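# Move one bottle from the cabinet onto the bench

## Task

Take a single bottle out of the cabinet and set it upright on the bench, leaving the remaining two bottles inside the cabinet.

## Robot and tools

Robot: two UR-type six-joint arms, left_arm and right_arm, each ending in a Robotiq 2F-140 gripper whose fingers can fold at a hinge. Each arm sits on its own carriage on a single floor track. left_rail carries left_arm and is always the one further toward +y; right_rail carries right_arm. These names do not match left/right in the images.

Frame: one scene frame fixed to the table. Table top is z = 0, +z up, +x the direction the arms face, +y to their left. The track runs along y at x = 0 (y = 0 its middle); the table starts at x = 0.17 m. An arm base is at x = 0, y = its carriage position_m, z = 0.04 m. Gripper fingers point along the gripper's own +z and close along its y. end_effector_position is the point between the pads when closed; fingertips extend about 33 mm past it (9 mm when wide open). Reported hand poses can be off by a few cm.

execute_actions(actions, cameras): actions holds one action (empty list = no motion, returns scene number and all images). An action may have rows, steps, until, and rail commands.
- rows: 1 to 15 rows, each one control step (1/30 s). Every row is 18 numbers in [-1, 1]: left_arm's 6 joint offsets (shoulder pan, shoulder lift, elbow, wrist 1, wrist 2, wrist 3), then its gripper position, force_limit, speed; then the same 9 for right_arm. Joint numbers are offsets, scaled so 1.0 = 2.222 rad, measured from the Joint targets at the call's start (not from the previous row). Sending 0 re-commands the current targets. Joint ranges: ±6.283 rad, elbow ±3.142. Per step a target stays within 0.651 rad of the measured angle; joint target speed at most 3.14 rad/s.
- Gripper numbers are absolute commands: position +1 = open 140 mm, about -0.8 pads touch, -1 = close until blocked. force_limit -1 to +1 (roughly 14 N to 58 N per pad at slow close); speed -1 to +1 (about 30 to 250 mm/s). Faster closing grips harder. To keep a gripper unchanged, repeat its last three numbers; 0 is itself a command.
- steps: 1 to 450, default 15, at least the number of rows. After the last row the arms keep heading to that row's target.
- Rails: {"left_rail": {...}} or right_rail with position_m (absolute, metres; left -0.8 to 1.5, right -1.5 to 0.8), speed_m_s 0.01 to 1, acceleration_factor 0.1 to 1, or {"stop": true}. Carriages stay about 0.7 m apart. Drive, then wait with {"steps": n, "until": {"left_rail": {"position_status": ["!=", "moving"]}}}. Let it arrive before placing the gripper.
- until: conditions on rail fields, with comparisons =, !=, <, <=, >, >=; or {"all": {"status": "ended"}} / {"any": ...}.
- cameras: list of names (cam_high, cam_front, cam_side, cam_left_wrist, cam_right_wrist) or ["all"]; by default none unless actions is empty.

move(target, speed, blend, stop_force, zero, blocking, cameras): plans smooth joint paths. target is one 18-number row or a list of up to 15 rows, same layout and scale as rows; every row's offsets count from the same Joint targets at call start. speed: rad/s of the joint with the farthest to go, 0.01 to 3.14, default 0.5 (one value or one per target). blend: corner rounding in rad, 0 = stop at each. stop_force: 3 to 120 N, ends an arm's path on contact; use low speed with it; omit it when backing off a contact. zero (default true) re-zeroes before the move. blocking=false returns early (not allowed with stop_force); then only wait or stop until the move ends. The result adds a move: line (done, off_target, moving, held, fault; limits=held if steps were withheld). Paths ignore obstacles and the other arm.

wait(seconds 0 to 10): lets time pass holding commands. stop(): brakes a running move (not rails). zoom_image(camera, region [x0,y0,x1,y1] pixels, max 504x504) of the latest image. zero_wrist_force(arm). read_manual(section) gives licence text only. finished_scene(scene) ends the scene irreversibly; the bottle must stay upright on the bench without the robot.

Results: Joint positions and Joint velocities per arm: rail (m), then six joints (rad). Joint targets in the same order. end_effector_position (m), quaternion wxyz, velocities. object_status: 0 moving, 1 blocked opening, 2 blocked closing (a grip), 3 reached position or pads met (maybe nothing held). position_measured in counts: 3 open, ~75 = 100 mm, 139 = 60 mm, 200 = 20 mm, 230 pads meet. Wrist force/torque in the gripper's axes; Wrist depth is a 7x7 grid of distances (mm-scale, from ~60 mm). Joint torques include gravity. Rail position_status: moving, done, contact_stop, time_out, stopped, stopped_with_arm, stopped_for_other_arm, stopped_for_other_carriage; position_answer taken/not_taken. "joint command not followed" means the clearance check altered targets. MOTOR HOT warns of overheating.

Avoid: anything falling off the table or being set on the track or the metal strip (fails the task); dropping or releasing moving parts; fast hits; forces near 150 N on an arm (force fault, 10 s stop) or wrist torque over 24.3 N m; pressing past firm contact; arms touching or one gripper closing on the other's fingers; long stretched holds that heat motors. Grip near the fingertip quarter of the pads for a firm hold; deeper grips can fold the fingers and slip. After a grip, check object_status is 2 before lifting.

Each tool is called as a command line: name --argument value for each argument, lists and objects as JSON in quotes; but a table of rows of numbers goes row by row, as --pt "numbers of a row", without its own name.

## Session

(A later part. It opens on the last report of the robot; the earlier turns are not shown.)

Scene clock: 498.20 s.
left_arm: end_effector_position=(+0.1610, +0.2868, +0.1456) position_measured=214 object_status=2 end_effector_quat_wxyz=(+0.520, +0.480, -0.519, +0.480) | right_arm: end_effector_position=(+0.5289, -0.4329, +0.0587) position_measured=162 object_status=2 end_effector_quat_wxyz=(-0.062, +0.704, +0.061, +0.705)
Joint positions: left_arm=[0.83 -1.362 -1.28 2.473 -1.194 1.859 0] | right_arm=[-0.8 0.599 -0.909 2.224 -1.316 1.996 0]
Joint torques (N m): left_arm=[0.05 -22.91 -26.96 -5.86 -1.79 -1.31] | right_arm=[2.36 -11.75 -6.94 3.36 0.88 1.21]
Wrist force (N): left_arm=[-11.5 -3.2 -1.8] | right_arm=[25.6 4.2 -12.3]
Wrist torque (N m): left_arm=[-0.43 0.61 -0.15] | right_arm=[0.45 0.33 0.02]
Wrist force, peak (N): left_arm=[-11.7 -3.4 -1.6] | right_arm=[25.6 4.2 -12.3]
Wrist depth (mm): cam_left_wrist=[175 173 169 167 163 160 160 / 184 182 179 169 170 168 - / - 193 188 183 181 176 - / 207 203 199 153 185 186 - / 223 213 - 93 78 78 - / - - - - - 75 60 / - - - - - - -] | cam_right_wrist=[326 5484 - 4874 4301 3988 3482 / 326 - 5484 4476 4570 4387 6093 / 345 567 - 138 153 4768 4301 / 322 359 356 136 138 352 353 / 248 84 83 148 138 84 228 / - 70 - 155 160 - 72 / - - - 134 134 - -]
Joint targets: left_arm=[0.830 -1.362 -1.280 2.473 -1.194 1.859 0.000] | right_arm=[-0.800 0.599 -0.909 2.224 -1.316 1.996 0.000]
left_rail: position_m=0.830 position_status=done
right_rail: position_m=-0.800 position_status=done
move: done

move --target '[0,0,0,0,0,0,-1,0,-1,0,-0.0013,0.0001,0.0012,0,0,-1,-0.02,-1]' --speed 0.03

execute_actions --actions '[{"rows":[[0,0,0,0,0,0,-1,0,-1,0,0,0,0,0,0,0.1,-1,-1]],"steps":40}]' --cameras '["cam_right_wrist"]'

Scene clock: 502.00 s.
left_arm: end_effector_position=(+0.1610, +0.2868, +0.1456) position_measured=214 object_status=2 end_effector_quat_wxyz=(+0.520, +0.480, -0.519, +0.480) | right_arm: end_effector_position=(+0.5288, -0.4329, +0.0595) position_measured=162 object_status=2 end_effector_quat_wxyz=(-0.061, +0.704, +0.061, +0.704)
Joint positions: left_arm=[0.83 -1.362 -1.28 2.473 -1.194 1.859 0] | right_arm=[-0.8 0.599 -0.911 2.225 -1.313 1.996 0]
Joint torques (N m): left_arm=[-0.35 -23.55 -26.64 -5.71 -2.1 -1.36] | right_arm=[10.96 -46.62 1.62 1.15 -0.89 1.25]
Wrist force (N): left_arm=[-11.5 -3.6 -1.7] | right_arm=[3.8 1.0 -1.4]
Wrist torque (N m): left_arm=[-0.51 0.62 -0.15] | right_arm=[0.45 0.44 0.18]
Wrist force, peak (N): left_arm=[-11.8 -3.5 -1.6] | right_arm=[28.8 4.5 -11.8]
Wrist depth (mm): cam_left_wrist=[175 173 169 166 162 160 1879 / 184 182 178 174 171 168 1067 / 196 194 188 183 181 177 - / 207 204 199 153 186 185 1333 / 223 214 - 93 79 78 - / - - - - - 75 60 / - - - - - - -] | cam_right_wrist=[326 4139 - 4874 4301 - 2521 / 327 - 4985 133 3656 - 3596 / 345 5928 5223 139 4874 3538 4667 / 324 356 356 136 138 354 350 / 248 84 83 147 138 84 228 / - 70 - 155 160 - 72 / - - - 134 134 - -]
Joint targets: left_arm=[0.830 -1.362 -1.280 2.473 -1.194 1.859 0.000] | right_arm=[-0.800 0.599 -0.912 2.224 -1.313 1.996 0.000]
left_rail: position_m=0.830 position_status=done
right_rail: position_m=-0.800 position_status=done
move: done

Scene clock: 503.53 s.
left_arm: end_effector_position=(+0.1610, +0.2868, +0.1456) position_measured=214 object_status=2 end_effector_quat_wxyz=(+0.520, +0.480, -0.519, +0.480) | right_arm: end_effector_position=(+0.5289, -0.4329, +0.0596) position_measured=117 object_status=3 end_effector_quat_wxyz=(-0.062, +0.704, +0.061, +0.705)
Joint positions: left_arm=[0.83 -1.362 -1.28 2.473 -1.194 1.859 0] | right_arm=[-0.8 0.599 -0.912 2.224 -1.313 1.996 0]
Joint torques (N m): left_arm=[1.24 -22.91 -26.82 -5.41 -1.75 -1.35] | right_arm=[11.16 -49.31 -12.38 -3.48 0.97 1.18]
Wrist force (N): left_arm=[-11.5 -3.4 -1.7] | right_arm=[-2.9 2.1 -2.6]
Wrist torque (N m): left_arm=[-0.46 0.62 -0.15] | right_arm=[0.46 0.56 0.12]
Wrist force, peak (N): left_arm=[-11.7 -3.6 -1.6] | right_arm=[-2.5 2.6 -3.8]
Wrist depth (mm): cam_left_wrist=[176 172 169 166 163 160 159 / 184 182 178 174 170 168 - / 196 193 188 183 180 177 1128 / 207 203 199 153 185 185 - / 220 213 - 93 79 78 - / - - - - - 75 60 / - - - - - - -] | cam_right_wrist=[331 4985 4667 4570 2886 4387 4476 / 329 - - 4218 - 4570 4570 / 344 5624 5772 139 3538 4874 - / 322 356 159 136 144 349 350 / - 84 113 148 200 107 89 / - 65 160 155 160 98 - / - - 140 134 134 128 -]
Joint targets: left_arm=[0.830 -1.362 -1.280 2.473 -1.194 1.859 0.000] | right_arm=[-0.800 0.599 -0.912 2.224 -1.313 1.996 0.000]
left_rail: position_m=0.830 position_status=done
right_rail: position_m=-0.800 position_status=done
camera_calibration:
cam_right_wrist: T_world_to_cam=[[0.183127, -0.983088, 0.00172757, -0.508947], [-0.313565, -0.0600754, -0.947664, 0.20716], [0.931741, 0.173001, -0.319264, -0.260526], [0, 0, 0, 1]] pos_world=[0.400903, -0.442823, 0.114021]
Images, in order (width x height): cam_right_wrist 672x504.

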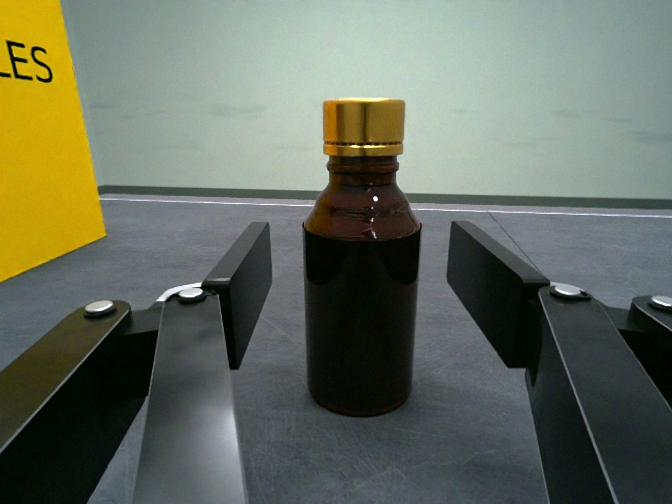

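move --target '[0,0,0,0,0,0,-1,0,-1,0.0425,-0.0652,0.0642,0.0014,0.0422,0,0.1,-1,-1]' --speed 0.15 --cameras '["cam_right_wrist"]'

move --pt "-0.1142 0.0059 -0.0110 0.0051 -0.1927 0 -1 0 -1 0 0 0 0 0 0 0.1 -1 -1" --pt "-0.1711 0.0261 -0.0487 0.0226 -0.3084 0 -1 0 -1 0 0 0 0 0 0 0.1 -1 -1" --pt "-0.2076 0.0530 -0.1004 0.0473 -0.4039 0 -1 0 -1 0 0 0 0 0 0 0.1 -1 -1" --pt "-0.2255 0.0871 -0.1666 0.0795 -0.4808 0 -1 0 -1 0 0 0 0 0 0 0.1 -1 -1" --pt "-0.2304 0.1265 -0.2441 0.1176 -0.5445 0 -1 0 -1 0 0 0 0 0 0 0.1 -1 -1" --pt "-0.2281 0.1688 -0.3286 0.1598 -0.6011 0 -1 0 -1 0 0 0 0 0 0 0.1 -1 -1" --pt "-0.2196 0.2160 -0.4235 0.2075 -0.6516 0 -1 0 -1 0 0 0 0 0 0 0.1 -1 -1" --pt "-0.2080 0.2691 -0.5308 0.2617 -0.6990 0 -1 0 -1 0 0 0 0 0 0 0.1 -1 -1" --pt "-0.1930 0.3281 -0.6511 0.3230 -0.7426 0 -1 0 -1 0 0 0 0 0 0 0.1 -1 -1" --speed 0.3 --blend 0.02 --stop_force 45 --cameras '["cam_front","cam_high","cam_left_wrist"]'

Scene clock: 530.40 s.
left_arm: end_effector_position=(+0.1610, +0.2868, +0.1456) position_measured=214 object_status=2 end_effector_quat_wxyz=(+0.520, +0.480, -0.519, +0.480) | right_arm: end_effector_position=(+0.4595, -0.4453, +0.0936) position_measured=117 object_status=3 end_effector_quat_wxyz=(-0.062, +0.705, +0.062, +0.704)
Joint positions: left_arm=[0.83 -1.362 -1.28 2.473 -1.194 1.859 0] | right_arm=[-0.8 0.694 -1.056 2.367 -1.31 2.09 0]
Joint torques (N m): left_arm=[-0.75 -22.9 -26.19 -5.65 -1.77 -1.43] | right_arm=[10.56 -42.57 -1.53 -0.68 1.56 1.17]
Wrist force (N): left_arm=[-11.3 -3.6 -1.5] | right_arm=[-2.8 1.9 -3.0]
Wrist torque (N m): left_arm=[-0.51 0.59 -0.15] | right_arm=[0.43 0.54 0.12]
Wrist force, peak (N): left_arm=[-11.7 -3.6 -1.7] | right_arm=[-3.7 2.3 -2.6]
Wrist depth (mm): cam_left_wrist=[176 172 169 166 163 160 163 / 185 182 179 173 170 168 1817 / 196 193 187 182 181 176 - / 208 204 201 150 186 185 - / 223 214 - 93 79 78 - / - - - - - 75 60 / - - - - - - -] | cam_right_wrist=[347 4667 - 5223 - - 3988 / 350 452 5223 - 4667 4062 4476 / 335 4874 6093 214 5101 - - / 354 433 159 218 382 465 457 / 324 84 113 230 281 107 91 / - 65 210 222 221 84 - / - - 176 176 176 162 -]
Joint targets: left_arm=[0.830 -1.362 -1.280 2.473 -1.194 1.859 0.000] | right_arm=[-0.800 0.694 -1.057 2.367 -1.310 2.090 0.000]
left_rail: position_m=0.830 position_status=done
right_rail: position_m=-0.800 position_status=done
move: done
camera_calibration:
cam_right_wrist: T_world_to_cam=[[0.183832, -0.982955, 0.00210104, -0.508927], [-0.314171, -0.0607812, -0.947419, 0.216828], [0.931398, 0.173506, -0.319989, -0.18244], [0, 0, 0, 1]] pos_world=[0.331603, -0.455419, 0.148118]
Images, in order (width x height): cam_right_wrist 672x504.

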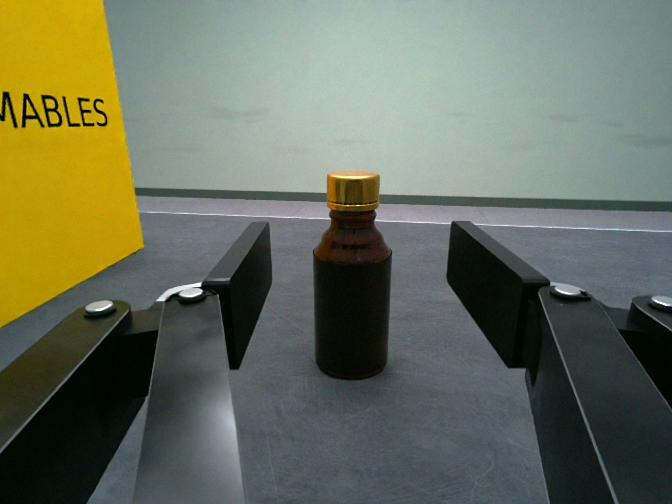

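Scene clock: 538.50 s.
left_arm: end_effector_position=(+0.2580, -0.0222, +0.1458) position_measured=214 object_status=2 end_effector_quat_wxyz=(+0.151, +0.691, -0.150, +0.691) | right_arm: end_effector_position=(+0.4595, -0.4453, +0.0936) position_measured=117 object_status=3 end_effector_quat_wxyz=(-0.062, +0.705, +0.062, +0.704)
Joint positions: left_arm=[0.83 -1.791 -0.551 1.027 -0.476 0.209 0] | right_arm=[-0.8 0.694 -1.057 2.367 -1.31 2.09 0]
Joint torques (N m): left_arm=[16.41 -49.34 -31.98 1.75 -4.89 -1.09] | right_arm=[11.42 -43.14 -1.45 -0.77 1.52 1.26]
Wrist force (N): left_arm=[0.2 6.3 -4.0] | right_arm=[-2.8 1.9 -3.3]
Wrist torque (N m): left_arm=[-0.29 0.59 0.02] | right_arm=[0.44 0.54 0.13]
Wrist force, peak (N): left_arm=[-11.5 9.8 -4.3] | right_arm=[-3.2 2.3 -3.4]
Wrist depth (mm): cam_left_wrist=[173 171 168 166 163 161 2617 / 182 179 177 174 170 169 1912 / 194 191 187 182 181 178 461 / 205 201 198 153 186 186 427 / 218 212 - 93 78 78 - / - - - - - 75 60 / - - - - - - -] | cam_right_wrist=[347 - - - - - 5772 / 351 5624 - - - - - / 350 4768 4768 215 4667 5772 - / 348 428 159 218 380 463 538 / 325 84 113 228 280 107 91 / - 65 211 221 221 84 - / - - 176 176 176 162 -]
Joint targets: left_arm=[0.830 -1.791 -0.551 1.027 -0.476 0.209 0.000] | right_arm=[-0.800 0.694 -1.057 2.367 -1.310 2.090 0.000]
left_rail: position_m=0.830 position_status=done
right_rail: position_m=-0.800 position_status=done
move: done
camera_calibration:
cam_left_wrist: T_world_to_cam=[[-0.389044, -0.921111, -0.0141428, 0.093175], [-0.29077, 0.137349, -0.946883, 0.218443], [0.874127, -0.364267, -0.321266, -0.0413321], [0, 0, 0, 1]] pos_world=[0.135895, 0.0407656, 0.194879]
Images, in order (width x height): cam_high 672x504, cam_front 672x504, cam_left_wrist 672x504.

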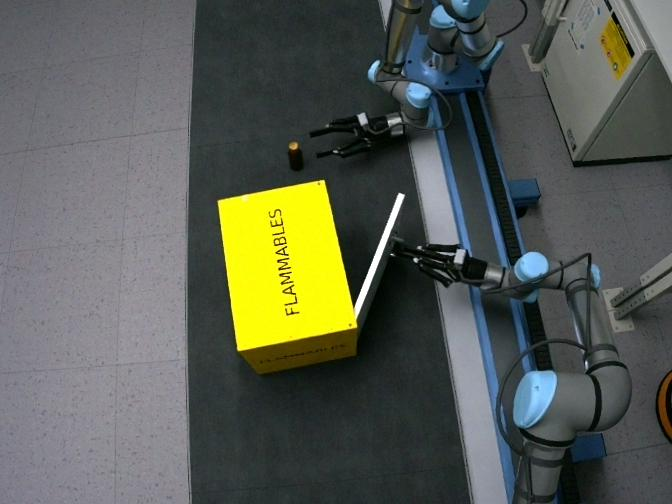

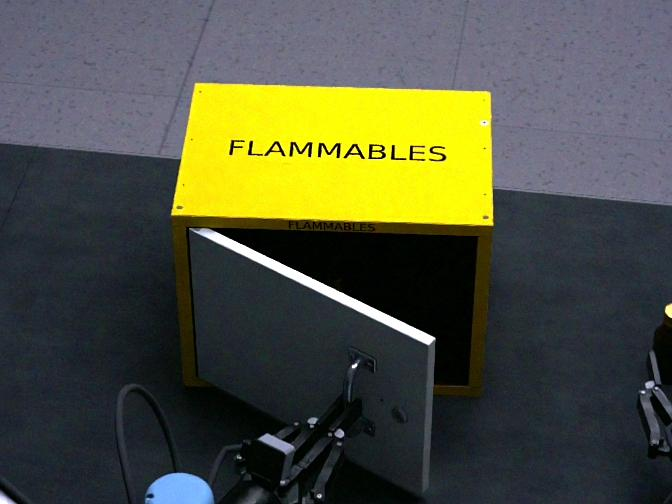

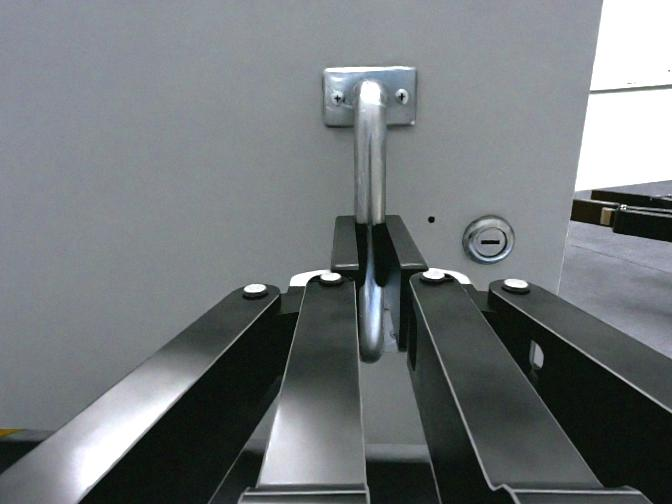

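execute_actions --actions '[{"rows":[[0,0,0,0,0,0,0.2,0,-1,0,0,0,0,0,0,0.1,-1,-1]],"steps":60}]'

move --pt "-0.0577 -0.0315 0.0640 -0.0326 -0.0577 0 0.2 0 -1 0 0 0 0 0 0 0.1 -1 -1" --pt "-0.2412 -0.3083 0.6148 -0.3060 -0.2412 0 0.2 0 -1 0 0 0 0 0 0 0.1 -1 -1" --speed '[0.3,0.9]'

execute_actions --actions '[{"left_rail":{"position_m":0.453},"right_rail":{"position_m":-1.1},"steps":120,"until":{"left_rail":{"position_status":["!=","moving"]}}}]'

move --target '[0.1296,0.0140,-0.0266,0.0126,0.1296,0,0.2,0,-1,0,0,0,0,0,0,0.1,-1,-1]' --speed 0.25 --stop_force 20 --cameras '["cam_left_wrist"]'

Scene clock: 552.30 s.
left_arm: end_effector_position=(+0.2580, -0.0222, +0.1458) position_measured=104 object_status=0 end_effector_quat_wxyz=(+0.151, +0.691, -0.150, +0.691) | right_arm: end_effector_position=(+0.4595, -0.4453, +0.0936) position_measured=117 object_status=3 end_effector_quat_wxyz=(-0.062, +0.705, +0.062, +0.704)
Joint positions: left_arm=[0.83 -1.791 -0.551 1.027 -0.476 0.209 0] | right_arm=[-0.8 0.694 -1.057 2.367 -1.31 2.09 0]
Joint torques (N m): left_arm=[-9.68 -51.15 -27.77 -1.82 2.03 -1.26] | right_arm=[12.2 -43.34 -1.17 -0.72 1.55 1.38]
Wrist force (N): left_arm=[0.6 -2.0 2.1] | right_arm=[-2.7 2.0 -2.9]
Wrist torque (N m): left_arm=[-0.28 0.58 -0.10] | right_arm=[0.45 0.53 0.12]
Wrist force, peak (N): left_arm=[0.2 6.5 -4.0] | right_arm=[-3.1 2.2 -3.4]
Wrist depth (mm): cam_left_wrist=[173 171 169 165 162 160 163 / 182 179 177 173 171 169 2617 / 194 191 185 182 180 177 517 / 205 200 160 192 190 143 405 / - 88 120 202 201 120 84 / - - 223 221 216 - - / - - - 226 235 - -] | cam_right_wrist=[349 5928 - - - 5350 3917 / 348 5624 2742 - - - 4667 / 347 431 - 215 - 3596 4476 / 353 466 159 219 381 461 464 / 326 84 113 229 281 107 91 / - 65 211 222 222 84 - / - - 176 175 176 163 -]
Joint targets: left_arm=[0.830 -1.791 -0.551 1.027 -0.476 0.209 0.000] | right_arm=[-0.800 0.694 -1.057 2.367 -1.310 2.090 0.000]
left_rail: position_m=0.830 position_status=done
right_rail: position_m=-0.800 position_status=done

Scene clock: 555.30 s.
left_arm: end_effector_position=(+0.1759, +0.3927, +0.1452) position_measured=104 object_status=3 end_effector_quat_wxyz=(+0.150, +0.691, -0.151, +0.691) | right_arm: end_effector_position=(+0.4595, -0.4453, +0.0936) position_measured=117 object_status=3 end_effector_quat_wxyz=(-0.062, +0.705, +0.062, +0.704)
Joint positions: left_arm=[0.83 -2.327 -1.236 2.392 -1.156 -0.327 0] | right_arm=[-0.8 0.694 -1.057 2.367 -1.31 2.09 0]
Joint torques (N m): left_arm=[-9.94 -31.03 3.49 -0.74 -2.43 -1.24] | right_arm=[11.99 -43.25 -1.25 -0.77 1.48 1.43]
Wrist force (N): left_arm=[0.2 -1.8 1.5] | right_arm=[-2.8 2.3 -3.2]
Wrist torque (N m): left_arm=[-0.23 0.66 -0.10] | right_arm=[0.52 0.55 0.12]
Wrist force, peak (N): left_arm=[0.3 -4.1 1.9] | right_arm=[-3.1 2.1 -3.3]
Wrist depth (mm): cam_left_wrist=[- - - 488 382 - 388 / - - - 508 412 409 398 / - - - 559 435 423 420 / 3012 716 138 573 444 143 437 / - 88 119 - - 120 84 / - - - 283 - - - / - - - 236 - - -] | cam_right_wrist=[346 4874 6093 6451 4768 - 3917 / 349 5928 5772 - 4218 4667 4476 / 348 4985 4570 217 4476 4570 4874 / 351 426 159 220 378 461 467 / 324 84 113 228 280 107 90 / - 65 212 222 222 84 - / - - 176 176 176 163 -]
Joint targets: left_arm=[0.830 -2.327 -1.236 2.393 -1.156 -0.327 0.000] | right_arm=[-0.800 0.694 -1.057 2.367 -1.310 2.090 0.000]
left_rail: position_m=0.830 position_status=done
right_rail: position_m=-0.800 position_status=done
move: done

Scene clock: 557.53 s.
left_arm: end_effector_position=(+0.1759, +0.0157, +0.1452) position_measured=104 object_status=3 end_effector_quat_wxyz=(+0.150, +0.691, -0.151, +0.691) | right_arm: end_effector_position=(+0.4595, -0.7453, +0.0936) position_measured=117 object_status=3 end_effector_quat_wxyz=(-0.062, +0.705, +0.062, +0.704)
Joint positions: left_arm=[0.453 -2.327 -1.236 2.393 -1.156 -0.327 0] | right_arm=[-1.1 0.694 -1.057 2.367 -1.31 2.09 0]
Joint torques (N m): left_arm=[-7.7 -27.57 -2.96 1.39 0.01 -1.26] | right_arm=[-1.26 -40.13 -7.47 -1.84 0.49 1.45]
Wrist force (N): left_arm=[0.3 -1.9 1.8] | right_arm=[-2.8 2.0 -3.3]
Wrist torque (N m): left_arm=[-0.26 0.65 -0.09] | right_arm=[0.47 0.56 0.12]
Wrist force, peak (N): left_arm=[0.5 -2.9 1.4] | right_arm=[-3.2 2.8 -3.4]
Wrist depth (mm): cam_left_wrist=[257 254 250 244 242 243 1929 / - 267 261 255 254 246 - / 287 283 277 273 267 - - / 305 300 160 286 283 129 - / - 88 107 304 301 119 85 / - - - 298 - - - / - - - - 234 - -] | cam_right_wrist=[4218 - 4218 4985 3226 4062 4218 / 3917 - 5772 - - 4667 3482 / - 5101 - 4985 - 4768 - / 469 470 159 464 421 465 462 / 353 84 113 300 281 107 90 / - 65 211 222 221 84 - / - - 175 176 176 162 -]
Joint targets: left_arm=[0.453 -2.327 -1.236 2.393 -1.156 -0.327 0.000] | right_arm=[-1.100 0.694 -1.057 2.367 -1.310 2.090 0.000]
Tool commands: left_gripper/position=+0.2 left_gripper/force_limit=+0.0 left_gripper/speed=-1.0 right_gripper/position=+0.1 right_gripper/force_limit=-1.0 right_gripper/speed=-1.0
left_rail: position_m=0.453 position_status=done
right_rail: position_m=-1.100 position_status=done

Scene clock: 559.70 s.
left_arm: end_effector_position=(+0.2577, -0.0220, +0.1452) position_measured=104 object_status=3 end_effector_quat_wxyz=(+0.150, +0.691, -0.151, +0.691) | right_arm: end_effector_position=(+0.4595, -0.7453, +0.0937) position_measured=117 object_status=3 end_effector_quat_wxyz=(-0.062, +0.705, +0.062, +0.704)
Joint positions: left_arm=[0.453 -2.039 -1.205 2.333 -1.128 -0.039 0] | right_arm=[-1.1 0.694 -1.057 2.367 -1.31 2.09 0]
Joint torques (N m): left_arm=[8.25 -16.05 -22.28 1.96 2.3 -1.08] | right_arm=[-10.83 -36.68 -11.83 -3.18 -0.89 1.45]
Wrist force (N): left_arm=[0.2 -2.0 1.8] | right_arm=[-3.1 2.0 -3.0]
Wrist torque (N m): left_arm=[-0.27 0.68 -0.09] | right_arm=[0.47 0.61 0.13]
Wrist force, peak (N): left_arm=[0.4 -2.2 2.6] | right_arm=[-3.3 2.1 -3.2]
Wrist depth (mm): cam_left_wrist=[174 172 169 166 163 161 - / 182 180 177 174 171 169 - / 194 192 188 182 182 178 - / 205 201 161 193 191 143 - / - 88 137 204 202 120 85 / - - 225 221 217 - - / - - 248 230 216 - -] | cam_right_wrist=[4874 - - 4387 - 4062 4218 / 4218 - - 3274 - - 4387 / 4768 4476 3718 3782 - 4667 5484 / 466 471 160 468 420 521 525 / 354 84 113 301 282 107 90 / - 65 211 222 222 84 - / - - 176 176 176 163 -]
Joint targets: left_arm=[0.453 -2.039 -1.205 2.333 -1.128 -0.039 0.000] | right_arm=[-1.100 0.694 -1.057 2.367 -1.310 2.090 0.000]
left_rail: position_m=0.453 position_status=done
right_rail: position_m=-1.100 position_status=done
move: done
camera_calibration:
cam_left_wrist: T_world_to_cam=[[-0.389056, -0.921088, -0.0152285, 0.0933158], [-0.290461, 0.138341, -0.946834, 0.217651], [0.874224, -0.363948, -0.321362, -0.0411467], [0, 0, 0, 1]] pos_world=[0.135496, 0.0408668, 0.194278]
Images, in order (width x height): cam_left_wrist 672x504.

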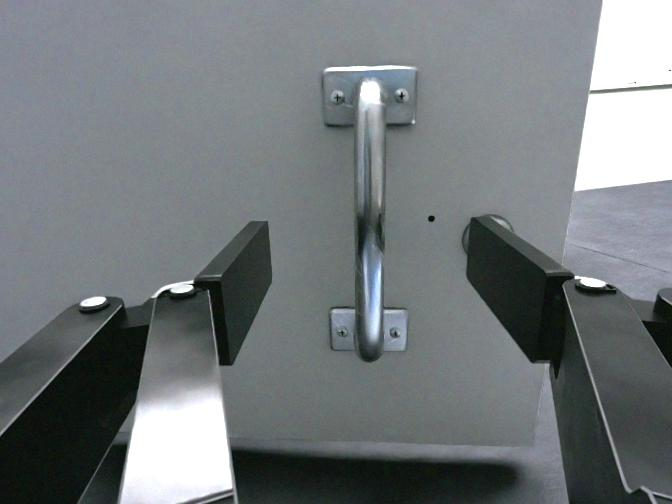

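execute_actions --actions '[{"rows":[[0,0,0,0,0,0,-1,0,-1,0,0,0,0,0,0,0.1,-1,-1]],"steps":85}]'

move --pt "0.0647 0.0518 -0.1002 0.0485 -0.0139 0 -1 0 -1 0 0 0 0 0 0 0.1 -1 -1" --pt "0.12 0.1029 -0.2011 0.0982 -0.0372 0 -1 0 -1 0 0 0 0 0 0 0.1 -1 -1" --pt "0.1701 0.1541 -0.3037 0.1496 -0.0656 0 -1 0 -1 0 0 0 0 0 0 0.1 -1 -1" --pt "0.1801 0.1643 -0.3242 0.1599 -0.0713 0 -1 0 -1 0 0 0 0 0 0 0.1 -1 -1" --speed '[0.15,0.15,0.08,0.03]' --blend 0.02 --stop_force 18 --cameras '["cam_left_wrist","cam_front","cam_high"]'

Scene clock: 568.17 s.
left_arm: end_effector_position=(+0.2576, -0.0220, +0.1452) position_measured=214 object_status=2 end_effector_quat_wxyz=(+0.150, +0.691, -0.151, +0.691) | right_arm: end_effector_position=(+0.4595, -0.7453, +0.0936) position_measured=117 object_status=3 end_effector_quat_wxyz=(-0.062, +0.705, +0.062, +0.704)
Joint positions: left_arm=[0.453 -2.039 -1.205 2.333 -1.128 -0.039 0] | right_arm=[-1.1 0.694 -1.057 2.367 -1.31 2.09 0]
Joint torques (N m): left_arm=[7.57 -17.71 -19.85 1.51 -0.31 -0.89] | right_arm=[-10.89 -24.7 -11.45 -3.29 -1.02 1.51]
Wrist force (N): left_arm=[0.4 -2.6 -0.8] | right_arm=[-2.9 1.8 -3.0]
Wrist torque (N m): left_arm=[-0.25 0.65 -0.01] | right_arm=[0.42 0.57 0.13]
Wrist force, peak (N): left_arm=[0.3 -2.9 -0.9] | right_arm=[-3.3 2.1 -3.3]
Wrist depth (mm): cam_left_wrist=[173 172 169 166 163 161 2681 / 183 180 178 173 171 170 - / 193 193 189 183 182 178 - / 205 202 198 153 187 186 - / 219 212 - 93 78 78 - / - - - - - 75 60 / - - - - - - -] | cam_right_wrist=[- - - - 4139 4570 - / - - 4667 - - 3782 2437 / 3848 5928 5350 5624 4768 - - / 467 467 159 470 419 462 466 / 351 84 113 299 279 107 91 / - 65 211 221 221 84 - / - - 176 176 176 163 -]
Joint targets: left_arm=[0.453 -2.039 -1.205 2.333 -1.128 -0.039 0.000] | right_arm=[-1.100 0.694 -1.057 2.367 -1.310 2.090 0.000]
left_rail: position_m=0.453 position_status=done
right_rail: position_m=-1.100 position_status=done

Scene clock: 576.37 s.
left_arm: end_effector_position=(+0.4033, -0.0789, +0.1453) position_measured=214 object_status=2 end_effector_quat_wxyz=(-0.046, +0.706, +0.046, +0.706) | right_arm: end_effector_position=(+0.4595, -0.7453, +0.0936) position_measured=117 object_status=3 end_effector_quat_wxyz=(-0.062, +0.705, +0.062, +0.704)
Joint positions: left_arm=[0.453 -1.639 -0.84 1.613 -0.773 -0.197 0] | right_arm=[-1.1 0.694 -1.057 2.367 -1.31 2.09 0]
Joint torques (N m): left_arm=[16.74 -35.27 -25.77 2.42 -3.29 -0.7] | right_arm=[-10.66 -24.99 -11.6 -3.14 -1 1.45]
Wrist force (N): left_arm=[4.0 2.1 -10.3] | right_arm=[-2.9 2.0 -2.9]
Wrist torque (N m): left_arm=[0.00 0.66 -0.01] | right_arm=[0.45 0.57 0.13]
Wrist force, peak (N): left_arm=[4.5 -4.5 -10.1] | right_arm=[-3.2 2.2 -3.3]
Wrist depth (mm): cam_left_wrist=[171 169 168 166 164 163 161 / 180 179 177 173 172 170 170 / 190 190 186 183 182 179 179 / 202 200 199 153 188 189 192 / - 210 - 93 78 78 - / - - - - - 75 59 / - - - - - - -] | cam_right_wrist=[- - - 4387 4476 5928 4301 / - - - - 4768 - 3656 / - - 5928 5223 4476 - 3917 / 468 466 160 462 418 461 466 / 353 84 113 301 280 107 91 / - 65 211 222 222 84 - / - - 176 176 175 163 -]
Joint targets: left_arm=[0.453 -1.639 -0.840 1.613 -0.773 -0.197 0.000] | right_arm=[-1.100 0.694 -1.057 2.367 -1.310 2.090 0.000]
left_rail: position_m=0.453 position_status=done
right_rail: position_m=-1.100 position_status=done
move: done
camera_calibration:
cam_left_wrist: T_world_to_cam=[[0.158238, -0.987284, -0.015226, -0.128279], [-0.319538, -0.0366115, -0.946866, 0.265863], [0.934268, 0.154695, -0.321268, -0.172459], [0, 0, 0, 1]] pos_world=[0.266375, -0.0902352, 0.194377]
Images, in order (width x height): cam_high 672x504, cam_front 672x504, cam_left_wrist 672x504.

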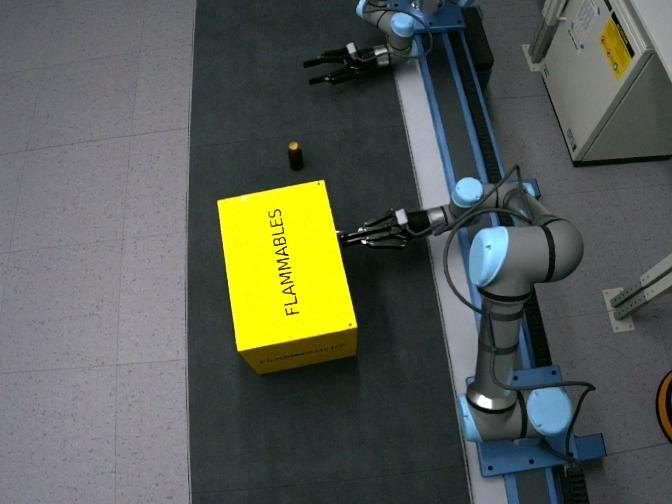

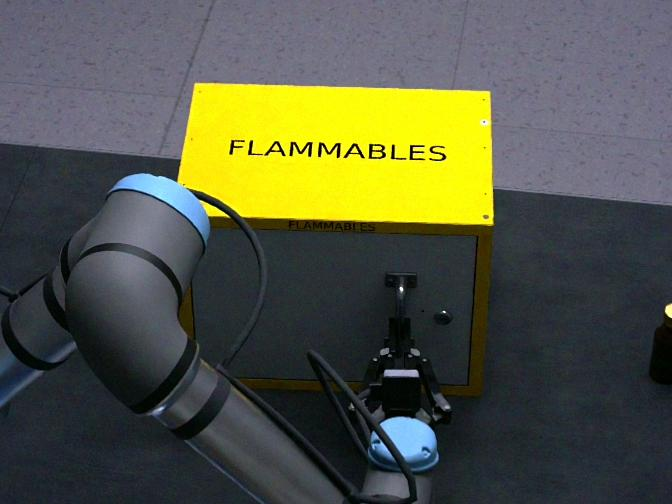

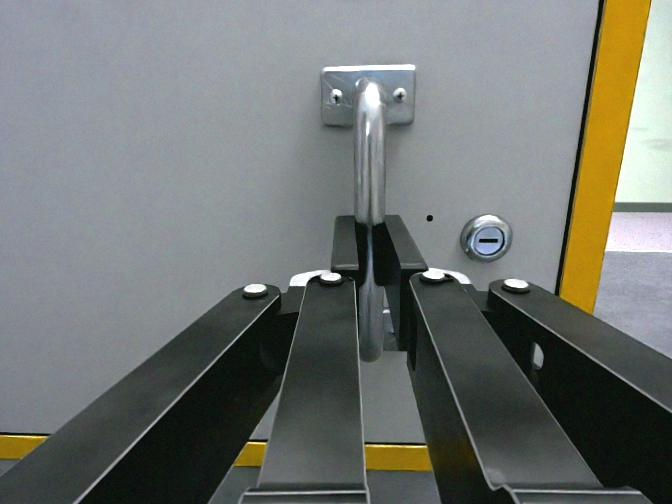

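execute_actions --actions '[{"rows":[[0,0,0,0,0,0,0.2,0,-1,0,0,0,0,0,0,0.1,-1,-1]],"steps":60}]'

move --target '[-0.0846,0.0044,-0.0094,0.0045,-0.0846,0,0.2,0,-1,0,0,0,0,0,0,0.1,-1,-1]' --speed 0.25 --cameras '["cam_left_wrist","cam_front"]'

Scene clock: 582.13 s.
left_arm: end_effector_position=(+0.4033, -0.0788, +0.1453) position_measured=104 object_status=0 end_effector_quat_wxyz=(-0.046, +0.706, +0.046, +0.706) | right_arm: end_effector_position=(+0.4595, -0.7453, +0.0936) position_measured=117 object_status=3 end_effector_quat_wxyz=(-0.062, +0.705, +0.062, +0.704)
Joint positions: left_arm=[0.453 -1.639 -0.84 1.613 -0.773 -0.197 0] | right_arm=[-1.1 0.694 -1.057 2.367 -1.31 2.09 0]
Joint torques (N m): left_arm=[-10.07 -53.76 -23.54 -0.4 1.66 -0.65] | right_arm=[-10.86 -24.97 -11.43 -3.17 -1.12 1.53]
Wrist force (N): left_arm=[-0.2 -1.3 2.0] | right_arm=[-2.8 2.2 -3.0]
Wrist torque (N m): left_arm=[-0.13 0.74 -0.10] | right_arm=[0.50 0.55 0.12]
Wrist force, peak (N): left_arm=[4.0 2.0 -10.7] | right_arm=[-3.0 2.3 -3.4]
Wrist depth (mm): cam_left_wrist=[171 170 169 166 164 161 160 / 181 176 176 172 171 170 168 / 191 190 186 182 182 179 180 / 202 199 161 192 192 184 532 / - 88 119 202 202 120 84 / - - 223 220 218 - - / - - - 231 230 - -] | cam_right_wrist=[- 6093 4985 4667 - 4476 3917 / 3538 3538 5624 4301 - - 3917 / - 3089 6451 - 3596 4570 4062 / 470 469 159 466 419 465 463 / 351 84 113 299 279 107 90 / - 65 211 222 221 84 - / - - 176 176 176 163 -]
Joint targets: left_arm=[0.453 -1.639 -0.840 1.613 -0.773 -0.197 0.000] | right_arm=[-1.100 0.694 -1.057 2.367 -1.310 2.090 0.000]
left_rail: position_m=0.453 position_status=done
right_rail: position_m=-1.100 position_status=done

Scene clock: 583.40 s.
left_arm: end_effector_position=(+0.2933, -0.0925, +0.1455) position_measured=104 object_status=3 end_effector_quat_wxyz=(-0.046, +0.706, +0.046, +0.706) | right_arm: end_effector_position=(+0.4595, -0.7453, +0.0936) position_measured=117 object_status=3 end_effector_quat_wxyz=(-0.062, +0.705, +0.062, +0.704)
Joint positions: left_arm=[0.453 -1.826 -0.83 1.592 -0.763 -0.385 0] | right_arm=[-1.1 0.694 -1.057 2.367 -1.31 2.09 0]
Joint torques (N m): left_arm=[-11.23 -35.84 -28.89 2.45 -2.07 -0.68] | right_arm=[-10.74 -24.91 -11.54 -3.14 -1.03 1.45]
Wrist force (N): left_arm=[-0.2 -1.3 1.8] | right_arm=[-2.9 1.7 -3.0]
Wrist torque (N m): left_arm=[-0.12 0.74 -0.10] | right_arm=[0.41 0.56 0.13]
Wrist force, peak (N): left_arm=[0.1 -1.4 3.2] | right_arm=[-3.4 1.9 -3.4]
Wrist depth (mm): cam_left_wrist=[270 267 265 258 262 260 - / 289 287 278 277 274 267 - / 302 300 296 291 288 294 - / 320 316 157 307 304 142 591 / - 88 137 327 324 119 85 / - - - - - - - / - - - - - - -] | cam_right_wrist=[- - - - 4301 3848 3848 / - - - 4874 3482 2964 - / 5624 - 3988 5101 5624 - - / 469 470 159 464 414 463 463 / 351 84 113 300 278 107 91 / - 65 212 221 222 84 - / - - 175 176 176 163 -]
Joint targets: left_arm=[0.453 -1.826 -0.830 1.592 -0.763 -0.385 0.000] | right_arm=[-1.100 0.694 -1.057 2.367 -1.310 2.090 0.000]
left_rail: position_m=0.453 position_status=done
right_rail: position_m=-1.100 position_status=done
move: done
camera_calibration:
cam_left_wrist: T_world_to_cam=[[0.158289, -0.987292, -0.0141361, -0.124517], [-0.319766, -0.0377115, -0.946746, 0.230401], [0.934181, 0.15438, -0.321672, -0.0674288], [0, 0, 0, 1]] pos_world=[0.156375, -0.103837, 0.194681]
Images, in order (width x height): cam_front 672x504, cam_left_wrist 672x504.

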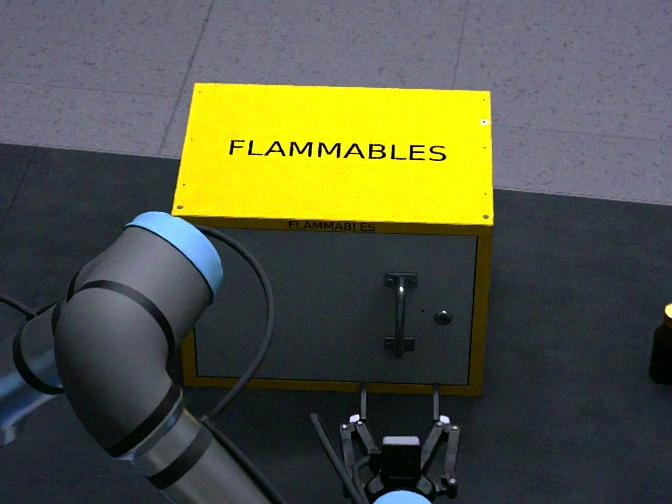

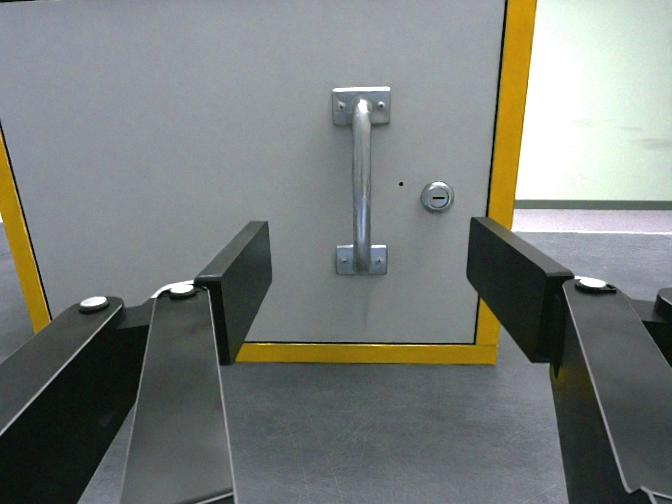

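Door shut, bottle standing.

finished_scene --scene 1

The scene is finished: the task was done.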